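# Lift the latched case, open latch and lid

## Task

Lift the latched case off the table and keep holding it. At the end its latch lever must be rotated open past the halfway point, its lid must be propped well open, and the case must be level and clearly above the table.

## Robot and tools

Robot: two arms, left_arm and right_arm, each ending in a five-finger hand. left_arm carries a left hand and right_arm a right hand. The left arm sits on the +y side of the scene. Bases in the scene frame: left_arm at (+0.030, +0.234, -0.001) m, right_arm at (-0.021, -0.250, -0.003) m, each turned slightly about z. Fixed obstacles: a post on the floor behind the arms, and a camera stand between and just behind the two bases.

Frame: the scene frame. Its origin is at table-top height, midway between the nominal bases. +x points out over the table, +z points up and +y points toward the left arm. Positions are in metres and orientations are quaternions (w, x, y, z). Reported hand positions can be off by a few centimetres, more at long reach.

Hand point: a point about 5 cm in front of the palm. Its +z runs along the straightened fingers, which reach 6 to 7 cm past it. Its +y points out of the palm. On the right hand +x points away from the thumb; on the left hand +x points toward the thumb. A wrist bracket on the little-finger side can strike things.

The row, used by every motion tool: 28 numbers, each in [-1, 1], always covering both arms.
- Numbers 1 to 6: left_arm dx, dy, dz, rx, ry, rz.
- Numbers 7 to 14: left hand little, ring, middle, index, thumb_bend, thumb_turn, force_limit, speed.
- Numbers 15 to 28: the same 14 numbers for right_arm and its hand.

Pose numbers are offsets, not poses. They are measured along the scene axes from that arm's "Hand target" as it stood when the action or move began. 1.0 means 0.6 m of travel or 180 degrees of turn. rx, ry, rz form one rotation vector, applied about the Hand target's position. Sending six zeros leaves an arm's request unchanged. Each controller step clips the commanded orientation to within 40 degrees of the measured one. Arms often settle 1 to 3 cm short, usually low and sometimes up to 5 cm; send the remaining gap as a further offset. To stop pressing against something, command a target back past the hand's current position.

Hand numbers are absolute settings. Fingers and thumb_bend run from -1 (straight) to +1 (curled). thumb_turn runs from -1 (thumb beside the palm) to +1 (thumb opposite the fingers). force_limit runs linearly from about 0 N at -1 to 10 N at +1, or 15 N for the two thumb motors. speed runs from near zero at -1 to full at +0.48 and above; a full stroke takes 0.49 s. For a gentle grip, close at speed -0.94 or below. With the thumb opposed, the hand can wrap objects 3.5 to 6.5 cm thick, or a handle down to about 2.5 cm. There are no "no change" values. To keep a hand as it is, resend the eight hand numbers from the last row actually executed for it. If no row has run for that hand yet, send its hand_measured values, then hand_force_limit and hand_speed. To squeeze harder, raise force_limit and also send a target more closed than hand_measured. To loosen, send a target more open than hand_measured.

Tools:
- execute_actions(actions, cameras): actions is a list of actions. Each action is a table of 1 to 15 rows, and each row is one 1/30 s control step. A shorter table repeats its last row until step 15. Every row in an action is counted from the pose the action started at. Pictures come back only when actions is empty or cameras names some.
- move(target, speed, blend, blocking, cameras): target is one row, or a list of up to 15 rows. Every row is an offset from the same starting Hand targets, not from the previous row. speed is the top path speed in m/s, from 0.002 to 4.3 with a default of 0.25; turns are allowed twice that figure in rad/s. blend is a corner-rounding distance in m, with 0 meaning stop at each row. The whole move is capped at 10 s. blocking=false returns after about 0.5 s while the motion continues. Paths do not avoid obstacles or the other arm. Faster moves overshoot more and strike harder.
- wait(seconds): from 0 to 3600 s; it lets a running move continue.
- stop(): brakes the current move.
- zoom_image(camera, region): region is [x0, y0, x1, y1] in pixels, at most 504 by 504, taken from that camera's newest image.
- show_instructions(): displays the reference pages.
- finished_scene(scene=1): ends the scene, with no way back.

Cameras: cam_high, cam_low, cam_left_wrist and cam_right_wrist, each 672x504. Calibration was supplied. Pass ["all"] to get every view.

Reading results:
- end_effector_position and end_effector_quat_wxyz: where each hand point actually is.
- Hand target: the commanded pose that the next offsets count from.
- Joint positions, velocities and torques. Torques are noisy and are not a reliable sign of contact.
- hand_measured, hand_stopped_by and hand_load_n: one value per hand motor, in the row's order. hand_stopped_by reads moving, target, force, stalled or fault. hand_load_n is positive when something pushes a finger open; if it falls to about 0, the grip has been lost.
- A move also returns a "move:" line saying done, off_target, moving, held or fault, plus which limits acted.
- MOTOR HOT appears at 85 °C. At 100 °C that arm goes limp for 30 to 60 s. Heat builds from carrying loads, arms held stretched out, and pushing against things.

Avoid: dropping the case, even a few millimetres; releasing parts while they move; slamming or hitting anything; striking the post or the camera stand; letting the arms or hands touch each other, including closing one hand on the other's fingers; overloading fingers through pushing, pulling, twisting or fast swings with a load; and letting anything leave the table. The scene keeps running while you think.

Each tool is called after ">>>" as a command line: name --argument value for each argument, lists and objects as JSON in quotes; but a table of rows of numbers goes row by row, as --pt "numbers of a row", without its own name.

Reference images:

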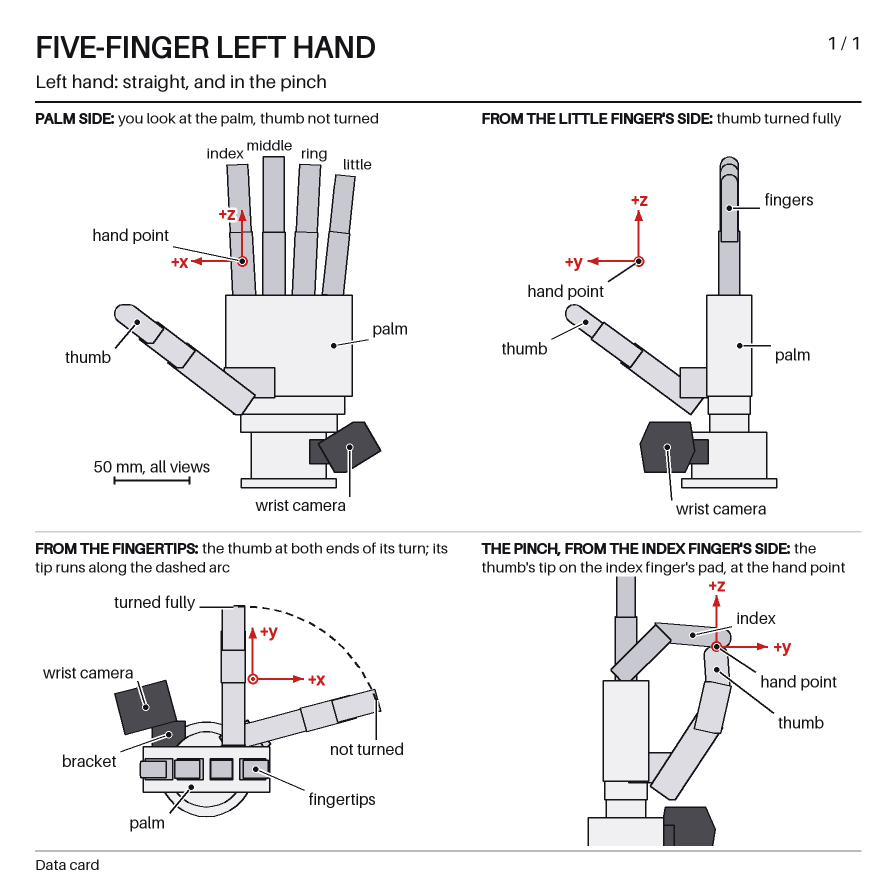

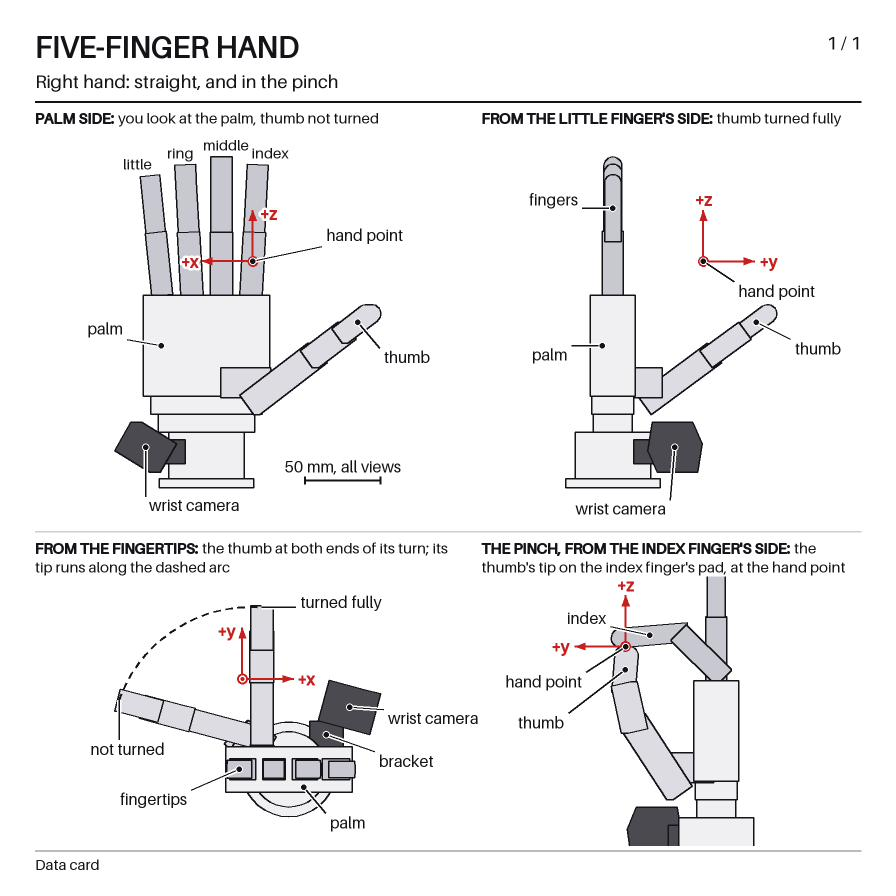

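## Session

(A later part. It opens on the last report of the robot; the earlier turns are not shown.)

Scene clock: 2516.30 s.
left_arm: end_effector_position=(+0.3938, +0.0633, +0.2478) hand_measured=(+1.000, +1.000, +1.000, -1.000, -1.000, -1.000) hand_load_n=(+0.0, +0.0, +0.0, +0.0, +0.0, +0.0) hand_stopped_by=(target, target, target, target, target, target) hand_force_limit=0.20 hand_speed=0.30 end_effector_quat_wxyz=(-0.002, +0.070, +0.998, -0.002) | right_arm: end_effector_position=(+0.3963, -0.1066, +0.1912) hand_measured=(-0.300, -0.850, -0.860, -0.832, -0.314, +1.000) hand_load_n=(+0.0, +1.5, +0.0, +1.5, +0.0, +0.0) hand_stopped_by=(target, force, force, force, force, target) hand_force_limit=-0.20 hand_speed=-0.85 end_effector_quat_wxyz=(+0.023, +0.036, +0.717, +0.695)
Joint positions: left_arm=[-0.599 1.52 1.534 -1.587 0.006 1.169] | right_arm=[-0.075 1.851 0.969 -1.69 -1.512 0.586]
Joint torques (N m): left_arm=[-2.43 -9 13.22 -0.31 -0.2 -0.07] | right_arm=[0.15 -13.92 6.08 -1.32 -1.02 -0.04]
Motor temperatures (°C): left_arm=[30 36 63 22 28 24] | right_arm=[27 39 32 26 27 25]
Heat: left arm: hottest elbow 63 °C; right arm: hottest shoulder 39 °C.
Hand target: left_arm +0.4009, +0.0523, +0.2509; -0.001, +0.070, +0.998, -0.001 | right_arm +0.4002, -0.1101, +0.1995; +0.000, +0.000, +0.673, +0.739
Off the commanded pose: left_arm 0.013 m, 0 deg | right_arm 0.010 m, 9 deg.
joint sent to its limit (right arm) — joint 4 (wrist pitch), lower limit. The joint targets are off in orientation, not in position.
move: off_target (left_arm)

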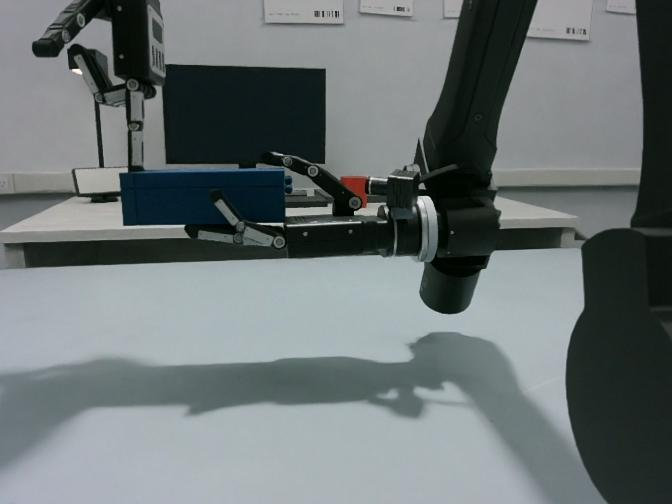

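>>> move --pt "0.0 0.0 0.012 0 0 0.0 1 1 1 -1 -1 -1 0.2 0.3 0 0 0 0 0 0 -0.3 -0.6 -0.6 -0.6 0.3 1 -0.2 -0.85" --speed 0.02 --cameras '["cam_low","cam_right_wrist"]'

>>> zoom_image --camera "cam_low" --region '[100, 80, 340, 260]'

Scene clock: 2523.93 s.
left_arm: end_effector_position=(+0.3930, +0.0635, +0.2538) hand_measured=(+1.000, +1.000, +1.000, -1.000, -1.000, -1.000) hand_load_n=(+0.0, +0.0, +0.0, +0.0, +0.0, +0.0) hand_stopped_by=(target, target, target, target, target, target) hand_force_limit=0.20 hand_speed=0.30 end_effector_quat_wxyz=(-0.005, +0.070, +0.998, -0.001) | right_arm: end_effector_position=(+0.3968, -0.1069, +0.1915) hand_measured=(-0.300, -0.848, -0.860, -0.832, -0.160, +1.000) hand_load_n=(+0.0, +0.5, +0.0, +3.5, +6.5, +1.0) hand_stopped_by=(target, force, force, force, force, target) hand_force_limit=-0.20 hand_speed=-0.85 end_effector_quat_wxyz=(+0.024, +0.037, +0.717, +0.696)
Joint positions: left_arm=[-0.6 1.522 1.551 -1.607 0.006 1.169] | right_arm=[-0.075 1.851 0.969 -1.69 -1.515 0.586]
Joint torques (N m): left_arm=[-2.43 -9.17 13.35 -0.39 -0.19 -0.08] | right_arm=[0.62 -14.51 6.06 -1.32 -0.91 -0.03]
Motor temperatures (°C): left_arm=[30 35 63 22 27 24] | right_arm=[27 39 32 26 27 25]
Heat: left arm: hottest elbow 63 °C; right arm: hottest shoulder 39 °C.
Hand target: left_arm +0.4009, +0.0522, +0.2580; -0.001, +0.070, +0.998, -0.001 | right_arm +0.4003, -0.1102, +0.1995; +0.000, +0.000, +0.673, +0.739
Off the commanded pose: left_arm 0.014 m, 0 deg | right_arm 0.009 m, 9 deg.
joint sent to its limit (right arm) — joint 4 (wrist pitch), lower limit. The joint targets are off in orientation, not in position.
move: off_target (left_arm)
cam_right_wrist: T_world_to_cam=[[-0.20486, 0.04291, 0.97785, -0.1013], [0.83777, -0.50892, 0.19784, -0.41364], [0.50613, 0.85974, 0.06831, -0.00128]] pos_world=[0.32643, -0.20506, 0.18098]

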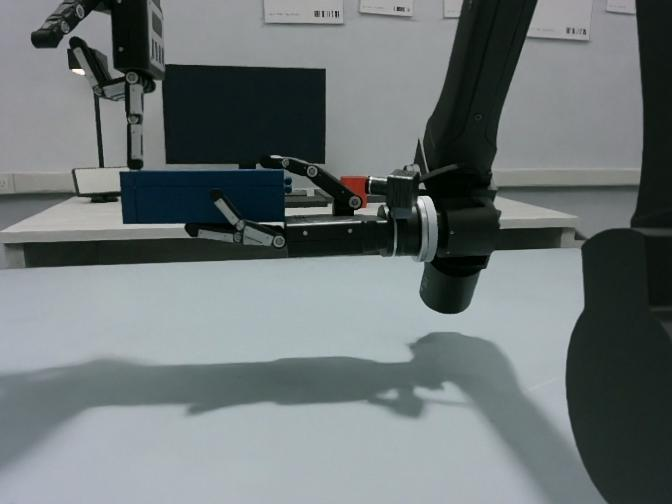

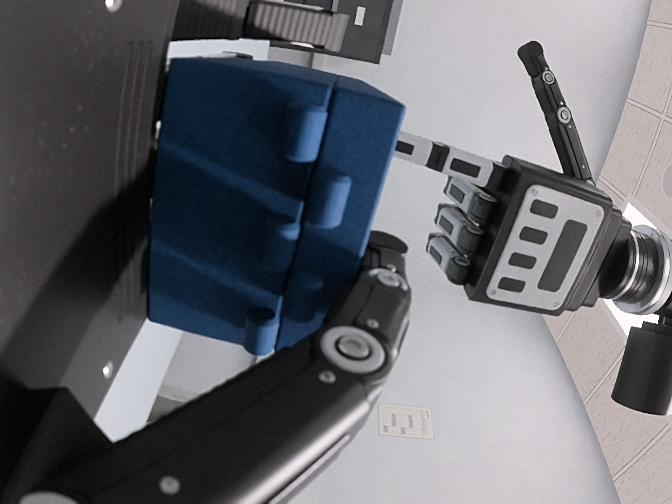

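Scaled by 2.100 from the camera's image (finer frame: 960x720).

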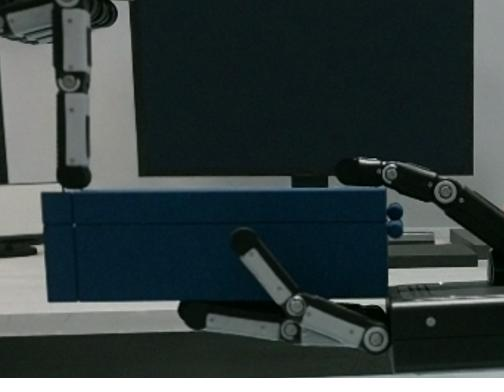

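>>> move --pt "0.0 0.05 0.053 0 0 0.0 1 1 1 -1 -1 -1 0.2 0.3 0 0 0 0 0 0 -0.3 -0.6 -0.6 -0.6 0.3 1 -0.2 -0.85" --pt "-0.03 0.113 0.053 0 0 0.545 1 1 1 -1 -1 -1 0.2 0.3 0 0 0 0 0 0 -0.3 -0.6 -0.6 -0.6 0.3 1 -0.2 -0.85" --pt "-0.03 0.113 0.053 0 0 0.545 -1 -1 -1 -1 -1 1 0.2 0.3 0 0 0 0 0 0 -0.3 -0.6 -0.6 -0.6 0.3 1 -0.2 -0.85" --pt "-0.04 0.08 -0.19 0 0 0.545 -1 -1 -1 -1 -1 1 0.2 0.3 0 0 0 0 0 0 -0.3 -0.6 -0.6 -0.6 0.3 1 -0.2 -0.85" --speed 0.12 --cameras '["cam_left_wrist","cam_low","cam_high"]'

Scene clock: 2559.73 s.
left_arm: end_effector_position=(+0.3836, +0.1152, +0.2871) hand_measured=(-1.000, -1.000, -1.000, -1.000, -1.000, +1.000) hand_load_n=(+0.0, +0.0, +0.0, +0.0, +0.0, +0.0) hand_stopped_by=(target, target, target, target, target, target) hand_force_limit=0.20 hand_speed=0.30 end_effector_quat_wxyz=(+0.002, +0.699, -0.715, +0.000) | right_arm: end_effector_position=(+0.3968, -0.1069, +0.1915) hand_measured=(-0.300, -0.848, -0.860, -0.832, -0.160, +1.000) hand_load_n=(+0.0, +1.0, +0.0, +3.5, +6.5, +1.0) hand_stopped_by=(target, force, force, force, force, target) hand_force_limit=-0.20 hand_speed=-0.85 end_effector_quat_wxyz=(+0.024, +0.037, +0.717, +0.696)
Joint positions: left_arm=[-0.266 1.454 1.564 -1.683 0.004 -0.185] | right_arm=[-0.075 1.851 0.969 -1.69 -1.515 0.586]
Joint torques (N m): left_arm=[-0.32 -10.87 9.05 0.03 -0.18 -0.07] | right_arm=[0.38 -14.39 6.05 -1.29 -0.9 -0.03]
Motor temperatures (°C): left_arm=[29 35 67 22 27 24] | right_arm=[27 39 32 26 27 25]
Heat: left arm: hottest elbow 67 °C; right arm: hottest shoulder 39 °C.
Hand target: left_arm +0.3827, +0.1196, +0.2872; +0.000, +0.707, -0.707, +0.001 (not the last commanded pose) | right_arm +0.4003, -0.1102, +0.1995; +0.000, +0.000, +0.673, +0.739
Off the commanded pose: left_arm 0.144 m, 1 deg | right_arm 0.009 m, 9 deg.
joint sent to its limit (right arm) — joint 4 (wrist pitch), lower limit. The joint targets are off in orientation, not in position.
move: off_target (left_arm; path cut at 10 s); path passed 3 of 4 targets
cam_left_wrist: T_world_to_cam=[[0.9805, -0.19632, -0.00929, -0.3537], [-0.16165, -0.83242, 0.53004, 0.00491], [-0.11179, -0.5182, -0.84792, 0.46476]] pos_world=[0.39955, 0.17549, 0.38819]
Images, in order (width x height): cam_high 672x504, cam_low 672x504, cam_left_wrist 672x504.

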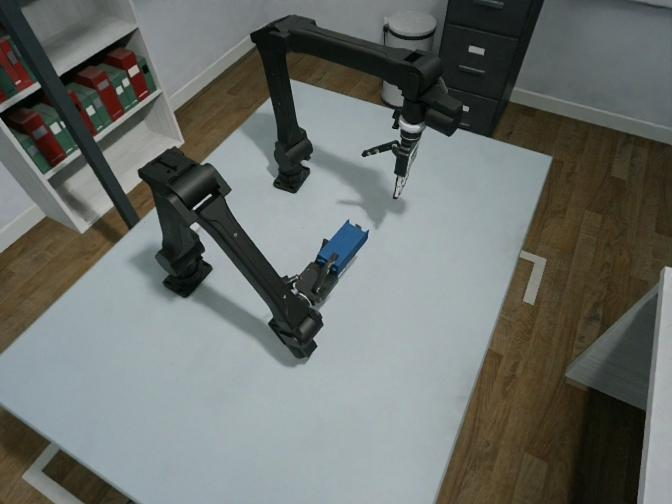

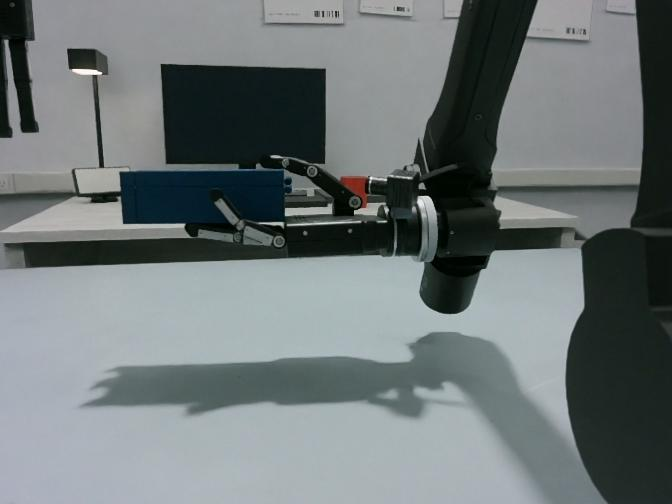

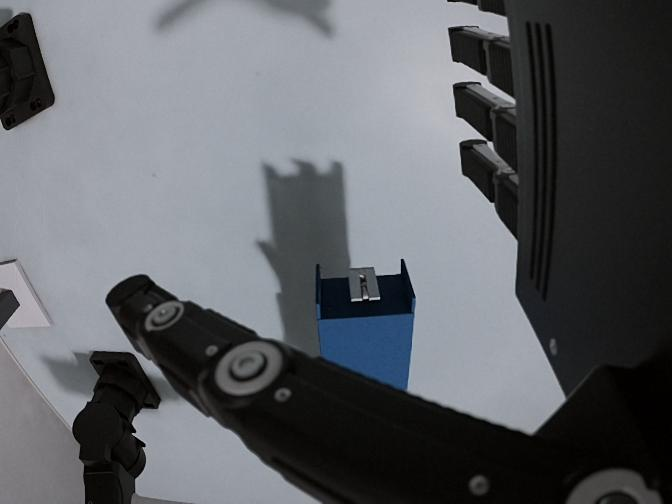

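>>> execute_actions --actions '[]'

Scene clock: 2582.80 s.
left_arm: end_effector_position=(+0.3836, +0.1152, +0.2871) hand_measured=(-1.000, -1.000, -1.000, -1.000, -1.000, +1.000) hand_load_n=(-0.5, +0.0, +0.0, +0.0, +0.0, +0.0) hand_stopped_by=(target, target, target, target, target, target) hand_force_limit=0.20 hand_speed=0.30 end_effector_quat_wxyz=(+0.002, +0.699, -0.715, +0.000) | right_arm: end_effector_position=(+0.3968, -0.1069, +0.1915) hand_measured=(-0.300, -0.848, -0.860, -0.832, -0.160, +1.000) hand_load_n=(+0.0, +0.5, +0.0, +3.5, +6.5, +1.0) hand_stopped_by=(target, force, force, force, force, target) hand_force_limit=-0.20 hand_speed=-0.85 end_effector_quat_wxyz=(+0.024, +0.037, +0.717, +0.696)
Joint positions: left_arm=[-0.266 1.454 1.564 -1.683 0.004 -0.185] | right_arm=[-0.075 1.851 0.969 -1.69 -1.515 0.586]
Joint velocities: within noise
Joint torques (N m): left_arm=[-0.26 -10.75 8.99 0.01 -0.19 -0.09] | right_arm=[0.38 -14.1 6.09 -1.31 -0.91 -0.03]
Motor temperatures (°C): left_arm=[29 35 67 22 27 24] | right_arm=[27 39 32 26 27 25]
Heat: left arm: hottest elbow 67 °C; right arm: hottest shoulder 39 °C.
Hand target: left_arm +0.3827, +0.1196, +0.2872; +0.000, +0.707, -0.707, +0.001 (not the last commanded pose) | right_arm +0.4003, -0.1102, +0.1995; +0.000, +0.000, +0.673, +0.739
Off the commanded pose: left_arm 0.144 m, 1 deg | right_arm 0.009 m, 9 deg.
camera_calibration:
cam_left_wrist: T_world_to_cam=[[0.9805, -0.19632, -0.00929, -0.3537], [-0.16165, -0.83242, 0.53004, 0.00491], [-0.11179, -0.5182, -0.84792, 0.46476]] pos_world=[0.39955, 0.17549, 0.38819]
cam_right_wrist: T_world_to_cam=[[-0.20486, 0.04291, 0.97785, -0.1013], [0.83777, -0.50892, 0.19784, -0.41364], [0.50613, 0.85974, 0.06831, -0.00128]] pos_world=[0.32643, -0.20506, 0.18098]

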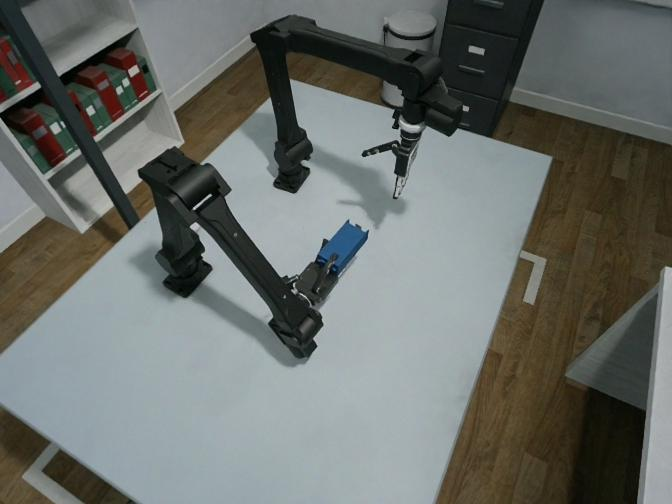

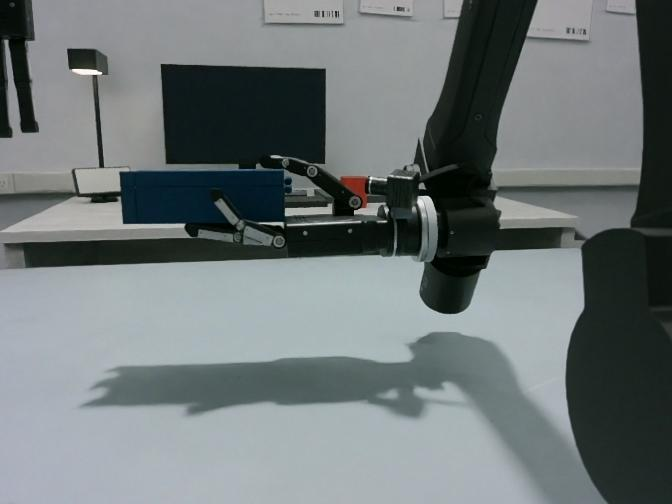

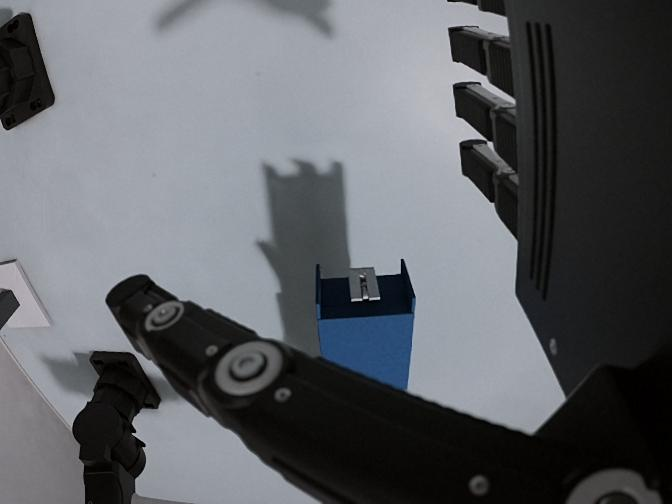

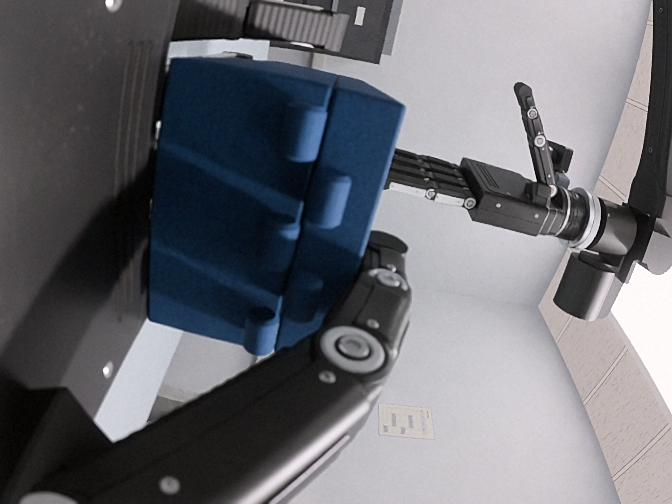

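>>> zoom_image --camera "cam_left_wrist" --region '[290, 240, 440, 350]'

>>> zoom_image --camera "cam_right_wrist" --region '[140, 30, 420, 370]'

Scaled by 3.360 from the camera's image (finer frame: 960x720).

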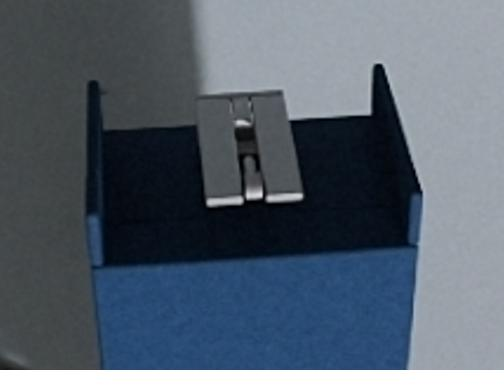

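Scaled by 1.482 from the camera's image (finer frame: 960x720).

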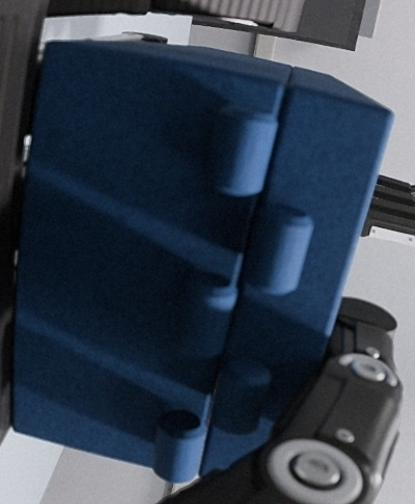

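>>> move --pt "-0.0128 0 -0.062 -0.25 0 0 -1 -1 -1 -1 -1 1 0.2 0.3 0 0 0 0 0 0 -0.3 -0.6 -0.6 -0.6 0.3 1 -0.2 -0.85" --pt "-0.0128 -0.025 -0.2037 -0.25 0 0 -1 -1 -1 -1 -1 1 0.2 0.3 0 0 0 0 0 0 -0.3 -0.6 -0.6 -0.6 0.3 1 -0.2 -0.85" --speed 0.12 --blend 0.01 --cameras '["cam_high","cam_low","cam_left_wrist"]'

Scene clock: 2612.03 s.
left_arm: end_effector_position=(+0.3762, +0.1104, +0.1732) hand_measured=(-1.000, -1.000, -1.000, -1.000, -1.000, +1.000) hand_load_n=(+0.0, +0.0, +0.0, +0.0, -0.5, -0.5) hand_stopped_by=(target, target, target, target, target, target) hand_force_limit=0.20 hand_speed=0.30 end_effector_quat_wxyz=(+0.259, +0.651, -0.656, +0.280) | right_arm: end_effector_position=(+0.3968, -0.1069, +0.1915) hand_measured=(-0.300, -0.848, -0.860, -0.832, -0.160, +1.000) hand_load_n=(+0.0, +0.5, +0.0, +3.5, +6.0, +1.0) hand_stopped_by=(target, force, force, force, force, target) hand_force_limit=-0.20 hand_speed=-0.85 end_effector_quat_wxyz=(+0.024, +0.037, +0.717, +0.696)
Joint positions: left_arm=[0.033 1.481 1.084 -1.227 0.781 0.118] | right_arm=[-0.075 1.851 0.969 -1.69 -1.515 0.586]
Joint torques (N m): left_arm=[-2.43 -7.94 8.28 0.27 0.78 -0.09] | right_arm=[0.26 -14.62 6.06 -1.32 -0.89 -0.03]
Motor temperatures (°C): left_arm=[29 34 66 22 27 24] | right_arm=[26 39 32 26 27 25]
Heat: left arm: hottest elbow 66 °C; right arm: hottest shoulder 39 °C.
Hand target: left_arm +0.3751, +0.1047, +0.1650; +0.271, +0.654, -0.652, +0.272 | right_arm +0.4003, -0.1102, +0.1995; +0.000, +0.000, +0.673, +0.739
Off the commanded pose: left_arm 0.010 m, 2 deg | right_arm 0.009 m, 9 deg.
joint sent to its limit (right arm) — joint 4 (wrist pitch), lower limit. The joint targets are off in orientation, not in position.
move: done
cam_left_wrist: T_world_to_cam=[[0.98159, -0.12218, 0.14683, -0.3841], [-0.17141, -0.22423, 0.95934, -0.07779], [-0.08429, -0.96685, -0.24105, 0.29899]] pos_world=[0.38889, 0.2247, 0.20309]

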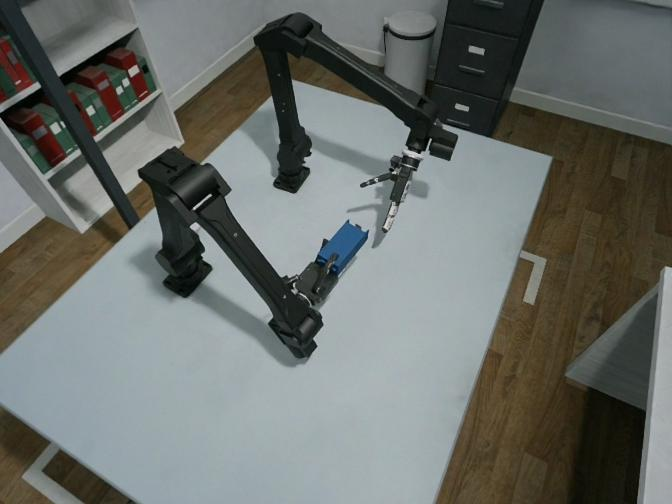

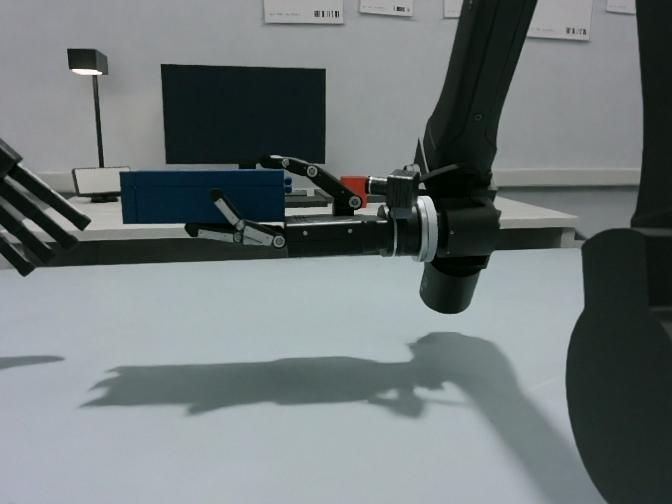

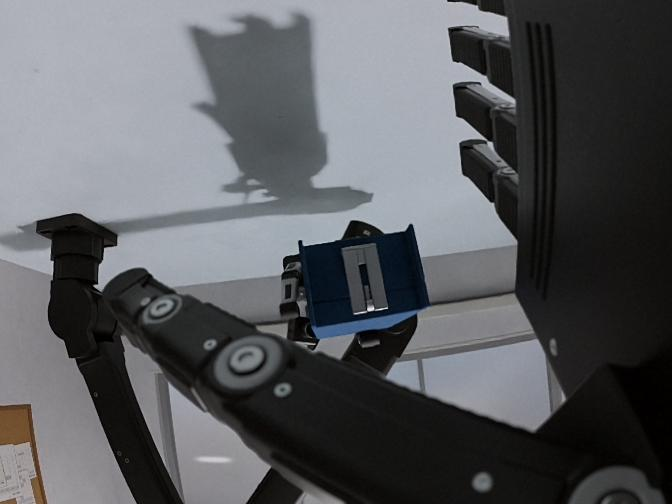

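>>> zoom_image --camera "cam_left_wrist" --region '[290, 215, 440, 350]'

Scaled by 3.360 from the camera's image (finer frame: 960x720).

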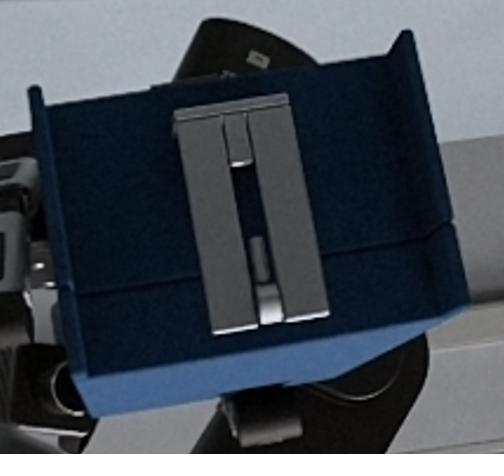

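>>> move --target '[0.005,-0.041,-0.058,-0.139,0,0,-1,-1,-1,-1,-1,1,0.2,0.3,0,0,0,0,0,0,-0.3,-0.6,-0.6,-0.6,0.3,1,-0.2,-0.85]' --speed 0.12 --cameras '["cam_low","cam_left_wrist"]'

>>> zoom_image --camera "cam_left_wrist" --region '[270, 170, 470, 350]'

Scene clock: 2627.27 s.
left_arm: end_effector_position=(+0.3786, +0.0772, +0.1401) hand_measured=(-1.000, -1.000, -1.000, -1.000, -1.000, +1.000) hand_load_n=(+0.0, +0.0, +0.0, +0.0, -0.5, -0.5) hand_stopped_by=(target, target, target, target, target, target) hand_force_limit=0.20 hand_speed=0.30 end_effector_quat_wxyz=(+0.401, +0.577, -0.583, +0.409) | right_arm: end_effector_position=(+0.3968, -0.1069, +0.1915) hand_measured=(-0.300, -0.848, -0.860, -0.832, -0.160, +1.000) hand_load_n=(+0.0, +0.5, +0.0, +3.5, +6.5, +1.0) hand_stopped_by=(target, force, force, force, force, target) hand_force_limit=-0.20 hand_speed=-0.85 end_effector_quat_wxyz=(+0.024, +0.037, +0.717, +0.696)
Joint positions: left_arm=[0.033 1.692 0.992 -1.099 1.209 0.259] | right_arm=[-0.075 1.851 0.969 -1.69 -1.515 0.586]
Joint torques (N m): left_arm=[-0.62 -9.11 6.65 -0.25 1 0.13] | right_arm=[0.21 -14.04 6.11 -1.31 -0.88 -0.04]
Motor temperatures (°C): left_arm=[29 34 65 22 27 24] | right_arm=[26 39 32 26 27 25]
Heat: left arm: hottest elbow 65 °C; right arm: hottest shoulder 39 °C.
Hand target: left_arm +0.3782, +0.0801, +0.1303; +0.406, +0.579, -0.578, +0.407 | right_arm +0.4003, -0.1102, +0.1995; +0.000, +0.000, +0.673, +0.739
Off the commanded pose: left_arm 0.010 m, 1 deg | right_arm 0.009 m, 9 deg.
joint sent to its limit (right arm) — joint 4 (wrist pitch), lower limit. The joint targets are off in orientation, not in position.
move: done
cam_left_wrist: T_world_to_cam=[[0.9824, -0.06741, 0.17419, -0.39397], [-0.15719, 0.20533, 0.96599, -0.09247], [-0.10089, -0.97637, 0.19112, 0.20554]] pos_world=[0.39323, 0.19311, 0.11867]

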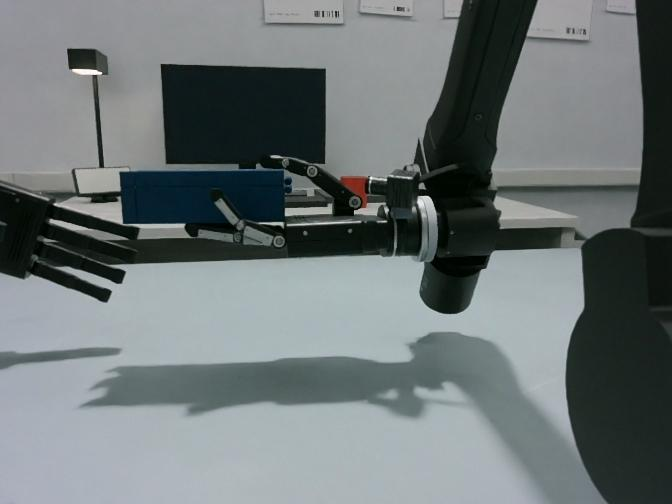

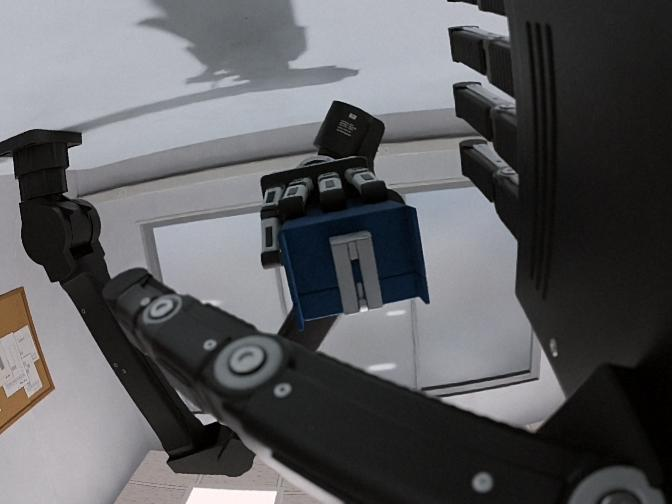

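Scaled by 2.520 from the camera's image (finer frame: 960x720).

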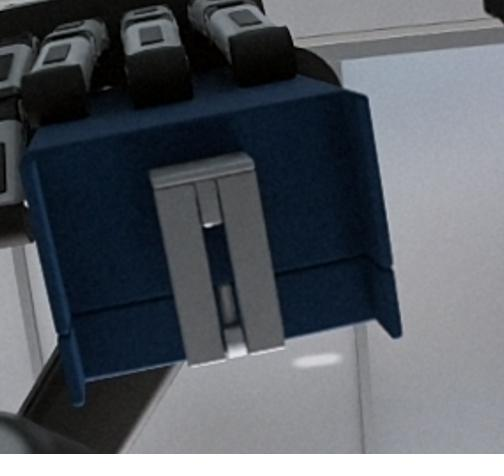

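>>> zoom_image --camera "cam_left_wrist" --region '[315, 220, 395, 320]'

Scaled by 5.040 from the camera's image (finer frame: 960x720).

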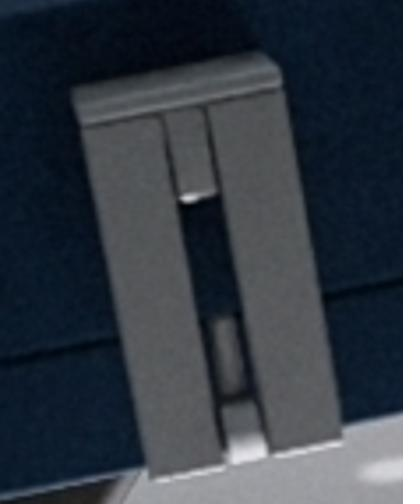

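>>> zoom_image --camera "cam_low" --region '[90, 150, 190, 240]'

Scaled by 5.040 from the camera's image (finer frame: 960x720).

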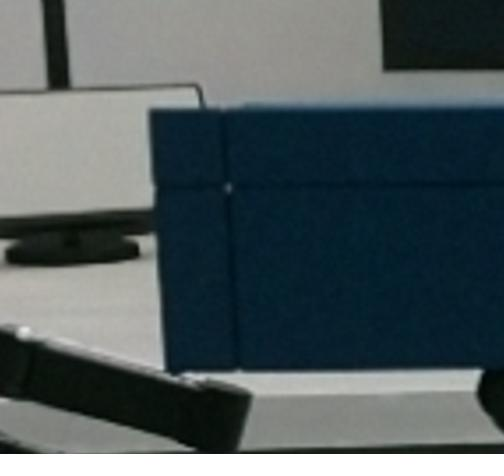

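>>> move --pt "0 0.15 0.1 0 0 0 -1 -1 -1 -1 -1 1 0.2 0.3 0 0 0 0 0 0 -0.3 -0.6 -0.6 -0.6 0.3 1 -0.2 -0.85" --pt "0.03 0.15 0.19 -0.0416 0.4993 0.0406 -1 -1 -1 -1 -1 -1 0.2 0.3 0 0 0 0 0 0 -0.3 -0.6 -0.6 -0.6 0.3 1 -0.2 -0.85" --speed 0.2 --blend 0.03 --cameras '["cam_high","cam_low","cam_left_wrist"]'

Scene clock: 2723.90 s.
left_arm: end_effector_position=(+0.3985, +0.1656, +0.2419) hand_measured=(-1.000, -1.000, -1.000, -1.000, -1.000, -1.000) hand_load_n=(+0.0, +0.5, +0.0, +0.0, +0.0, +0.0) hand_stopped_by=(target, target, target, target, target, target) hand_force_limit=0.20 hand_speed=0.30 end_effector_quat_wxyz=(+0.610, +0.788, +0.029, +0.075) | right_arm: end_effector_position=(+0.3968, -0.1069, +0.1915) hand_measured=(-0.300, -0.848, -0.860, -0.832, -0.160, +1.000) hand_load_n=(+0.0, +0.5, +0.0, +3.5, +6.5, +1.0) hand_stopped_by=(target, force, force, force, force, target) hand_force_limit=-0.20 hand_speed=-0.85 end_effector_quat_wxyz=(+0.024, +0.037, +0.717, +0.696)
Joint positions: left_arm=[0.337 1.544 0.909 -1.68 1.231 -0.713] | right_arm=[-0.075 1.851 0.969 -1.69 -1.515 0.586]
Joint torques (N m): left_arm=[-0.09 -9.35 6.09 -1.31 0.79 -0.06] | right_arm=[0.21 -14.33 6.05 -1.21 -0.88 -0.01]
Motor temperatures (°C): left_arm=[29 33 58 22 29 24] | right_arm=[26 39 32 26 27 24]
Heat: left arm: hottest elbow 58 °C; right arm: hottest shoulder 39 °C.
Hand target: left_arm +0.3962, +0.1701, +0.2442; +0.704, +0.704, -0.064, -0.065 | right_arm +0.4003, -0.1102, +0.1995; +0.000, +0.000, +0.673, +0.739
Off the commanded pose: left_arm 0.006 m, 24 deg | right_arm 0.009 m, 9 deg.
joint sent to its limit (left arm) — joint 4 (wrist pitch), lower limit. The joint targets are off in orientation, not in position.
joint sent to its limit (right arm) — joint 4 (wrist pitch), lower limit. The joint targets are off in orientation, not in position.
move: off_target (left_arm); target 2's new numbers were sent with left_arm's hand 0.006 m and 24 deg from that target
cam_left_wrist: T_world_to_cam=[[0.21607, 0.26769, -0.93897, 0.09388], [0.7402, 0.58224, 0.33632, -0.4736], [0.63673, -0.76769, -0.07233, 0.00963]] pos_world=[0.32414, 0.25801, 0.24813]

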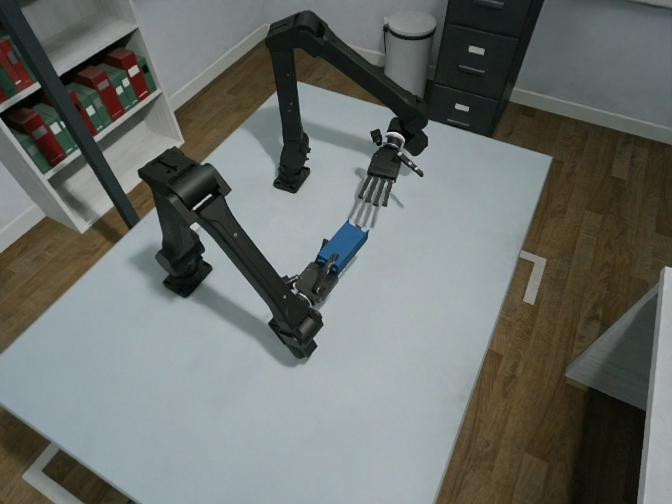

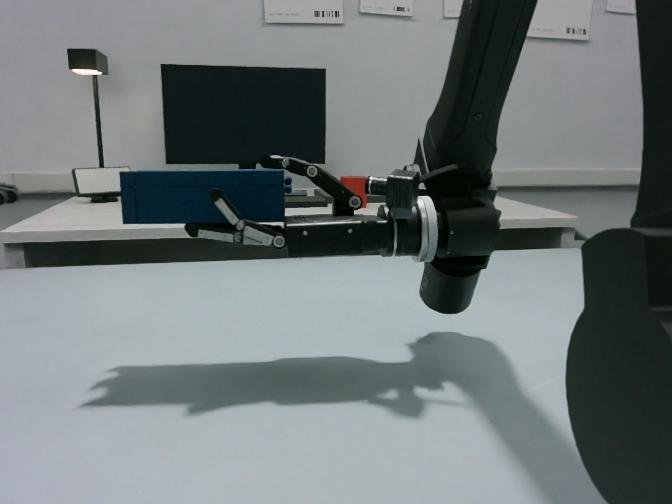

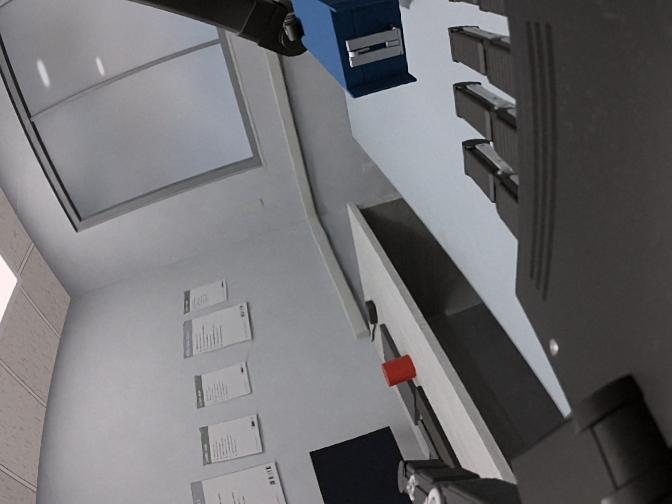

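>>> move --target '[0,0,0,0,0,0,-1,-1,-1,-1,-1,-1,0.2,0.3,0,0,0.0667,0,0,0,-0.3,-0.6,-0.6,-0.6,0.3,1,-0.2,-0.85]' --speed 0.04 --cameras '["cam_high","cam_low"]'

Scene clock: 2756.10 s.
left_arm: end_effector_position=(+0.3985, +0.1656, +0.2419) hand_measured=(-1.000, -1.000, -1.000, -1.000, -1.000, -1.000) hand_load_n=(+0.5, +0.0, +0.0, +0.0, +0.0, +0.0) hand_stopped_by=(target, target, target, target, target, target) hand_force_limit=0.20 hand_speed=0.30 end_effector_quat_wxyz=(+0.610, +0.788, +0.029, +0.074) | right_arm: end_effector_position=(+0.3974, -0.1078, +0.2270) hand_measured=(-0.300, -0.848, -0.860, -0.832, -0.162, +1.000) hand_load_n=(+0.5, +0.5, +0.0, +3.5, +6.5, +1.0) hand_stopped_by=(target, force, force, force, force, target) hand_force_limit=-0.20 hand_speed=-0.85 end_effector_quat_wxyz=(+0.031, +0.042, +0.714, +0.698)
Joint positions: left_arm=[0.337 1.544 0.909 -1.68 1.231 -0.713] | right_arm=[-0.075 1.754 0.969 -1.69 -1.534 0.681]
Joint torques (N m): left_arm=[-0.15 -9.35 6.08 -1.31 0.78 -0.06] | right_arm=[0.5 -14.68 7.09 -1.13 -1.04 0.12]
Motor temperatures (°C): left_arm=[29 33 57 22 29 24] | right_arm=[26 39 32 26 27 24]
Heat: left arm: hottest elbow 57 °C; right arm: hottest shoulder 39 °C.
Hand target: left_arm +0.3962, +0.1701, +0.2442; +0.704, +0.704, -0.064, -0.065 | right_arm +0.4002, -0.1102, +0.2396; +0.000, +0.000, +0.673, +0.739
Off the commanded pose: left_arm 0.006 m, 24 deg | right_arm 0.013 m, 9 deg.
joint sent to its limit (left arm) — joint 4 (wrist pitch), lower limit. The joint targets are off in orientation, not in position.
joint sent to its limit (right arm) — joint 4 (wrist pitch), lower limit. The joint targets are off in orientation, not in position.
move: off_target (right_arm)

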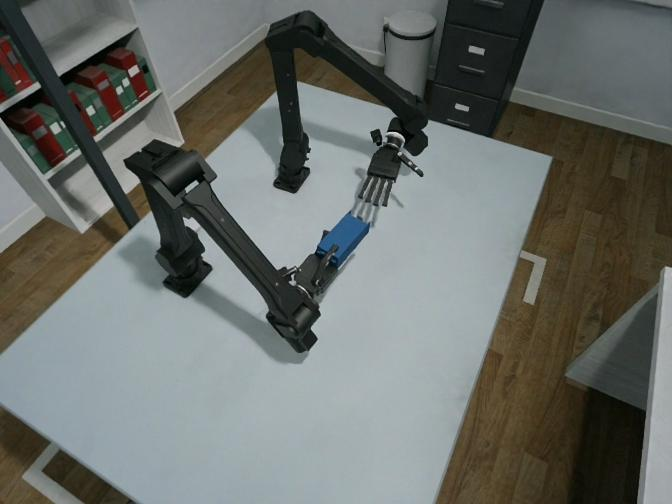

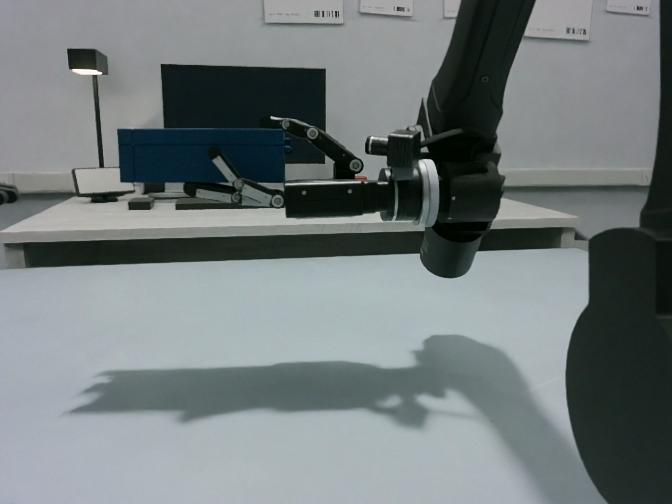

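>>> zoom_image --camera "cam_high" --region '[305, 190, 405, 280]'

>>> zoom_image --camera "cam_low" --region '[90, 110, 210, 220]'

Scaled by 5.040 from the camera's image (finer frame: 960x720).

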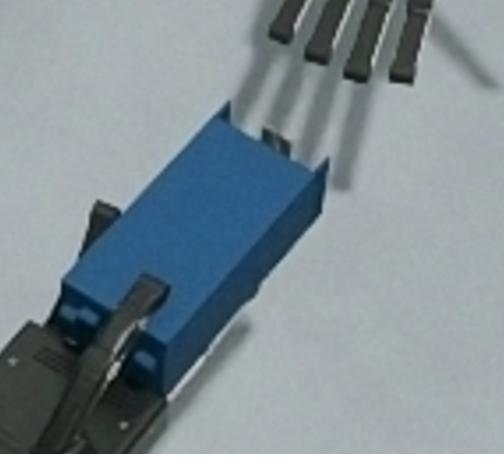

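Scaled by 4.200 from the camera's image (finer frame: 960x720).

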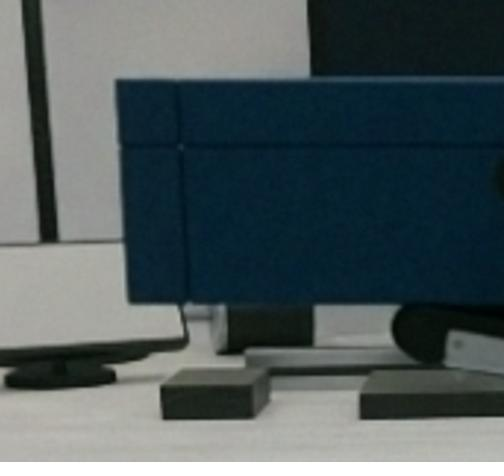

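>>> move --pt "0.013 -0.1168 -0.0737 0 0 0 -1 -1 -1 0.17 -1 -1 0.6 0.1 0 0 0 0 0 0 -0.3 -0.6 -0.6 -0.6 0.3 1 -0.2 -0.85" --pt "0.013 -0.1835 -0.132 0 0 0 -1 -1 -1 0.17 -1 -1 0.6 0.1 0 0 0 0 0 0 -0.3 -0.6 -0.6 -0.6 0.3 1 -0.2 -0.85" --speed 0.12 --blend 0.02 --cameras '["cam_high","cam_low","cam_left_wrist"]'

Scene clock: 2774.90 s.
left_arm: end_effector_position=(+0.3980, +0.0621, +0.1671) hand_measured=(-1.000, -1.000, -1.000, +0.170, -1.000, -1.000) hand_load_n=(+0.0, +0.0, +0.0, +0.0, +0.0, +0.0) hand_stopped_by=(target, target, target, target, target, target) hand_force_limit=0.60 hand_speed=0.10 end_effector_quat_wxyz=(+0.669, +0.742, -0.035, -0.033) | right_arm: end_effector_position=(+0.3974, -0.1078, +0.2270) hand_measured=(-0.300, -0.848, -0.860, -0.832, -0.162, +1.000) hand_load_n=(+0.0, +0.5, +0.0, +3.5, +6.5, +1.5) hand_stopped_by=(target, force, force, force, force, target) hand_force_limit=-0.20 hand_speed=-0.85 end_effector_quat_wxyz=(+0.031, +0.042, +0.714, +0.698)
Joint positions: left_arm=[0.027 1.864 0.925 -1.68 1.363 -0.517] | right_arm=[-0.075 1.754 0.969 -1.69 -1.534 0.681]
Joint torques (N m): left_arm=[-2.08 -9.17 6.43 -1.44 0.57 0.18] | right_arm=[0.21 -14.68 7.1 -1.16 -1.03 0.11]
Motor temperatures (°C): left_arm=[29 34 57 22 29 24] | right_arm=[26 40 33 26 27 25]
Heat: left arm: hottest elbow 57 °C; right arm: hottest shoulder 40 °C.
Hand target: left_arm +0.4039, +0.0600, +0.1650; +0.704, +0.704, -0.064, -0.065 | right_arm +0.4002, -0.1101, +0.2396; +0.000, +0.000, +0.673, +0.739
Off the commanded pose: left_arm 0.007 m, 8 deg | right_arm 0.013 m, 9 deg.
joint sent to its limit (left arm) — joint 4 (wrist pitch), lower limit. The joint targets are off in orientation, not in position.
joint sent to its limit (right arm) — joint 4 (wrist pitch), lower limit. The joint targets are off in orientation, not in position.
move: off_target (left_arm)
cam_left_wrist: T_world_to_cam=[[0.17847, 0.07756, -0.98088, 0.08519], [0.88358, 0.426, 0.19445, -0.41146], [0.43293, -0.90139, 0.0075, 0.00106]] pos_world=[0.34789, 0.16963, 0.16356]

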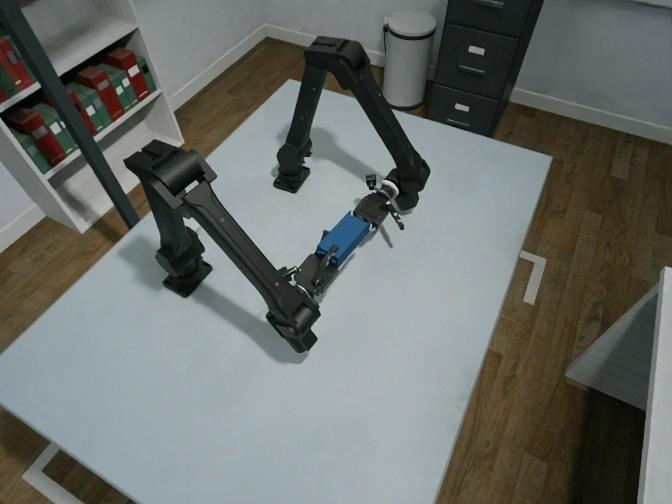

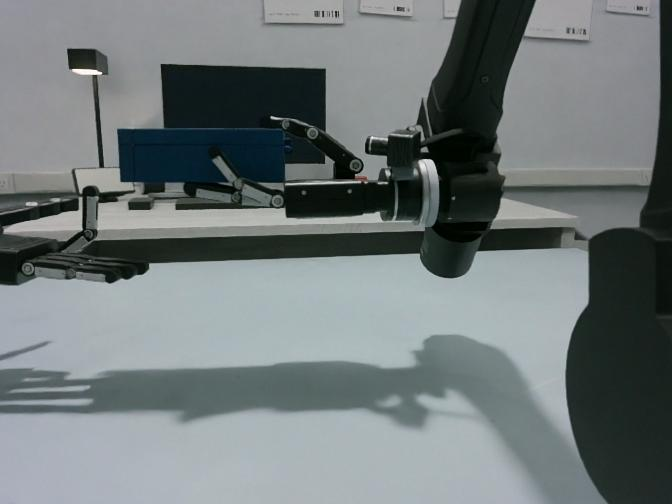

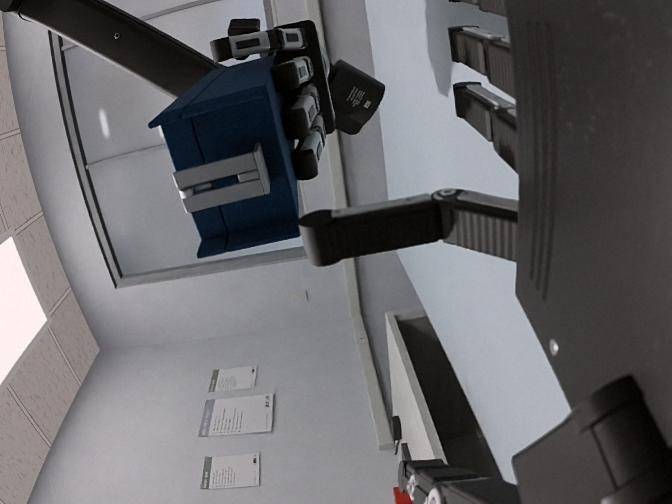

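>>> zoom_image --camera "cam_left_wrist" --region '[150, 120, 350, 280]'

>>> zoom_image --camera "cam_low" --region '[50, 110, 210, 290]'

Scaled by 2.520 from the camera's image (finer frame: 960x720).

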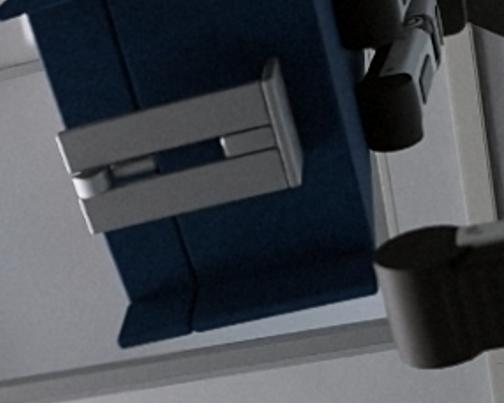

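Scaled by 2.800 from the camera's image (finer frame: 960x720).

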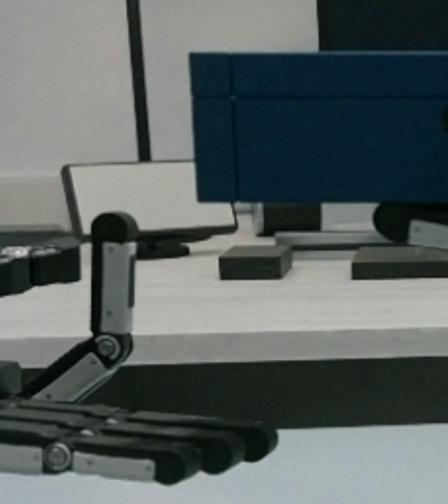

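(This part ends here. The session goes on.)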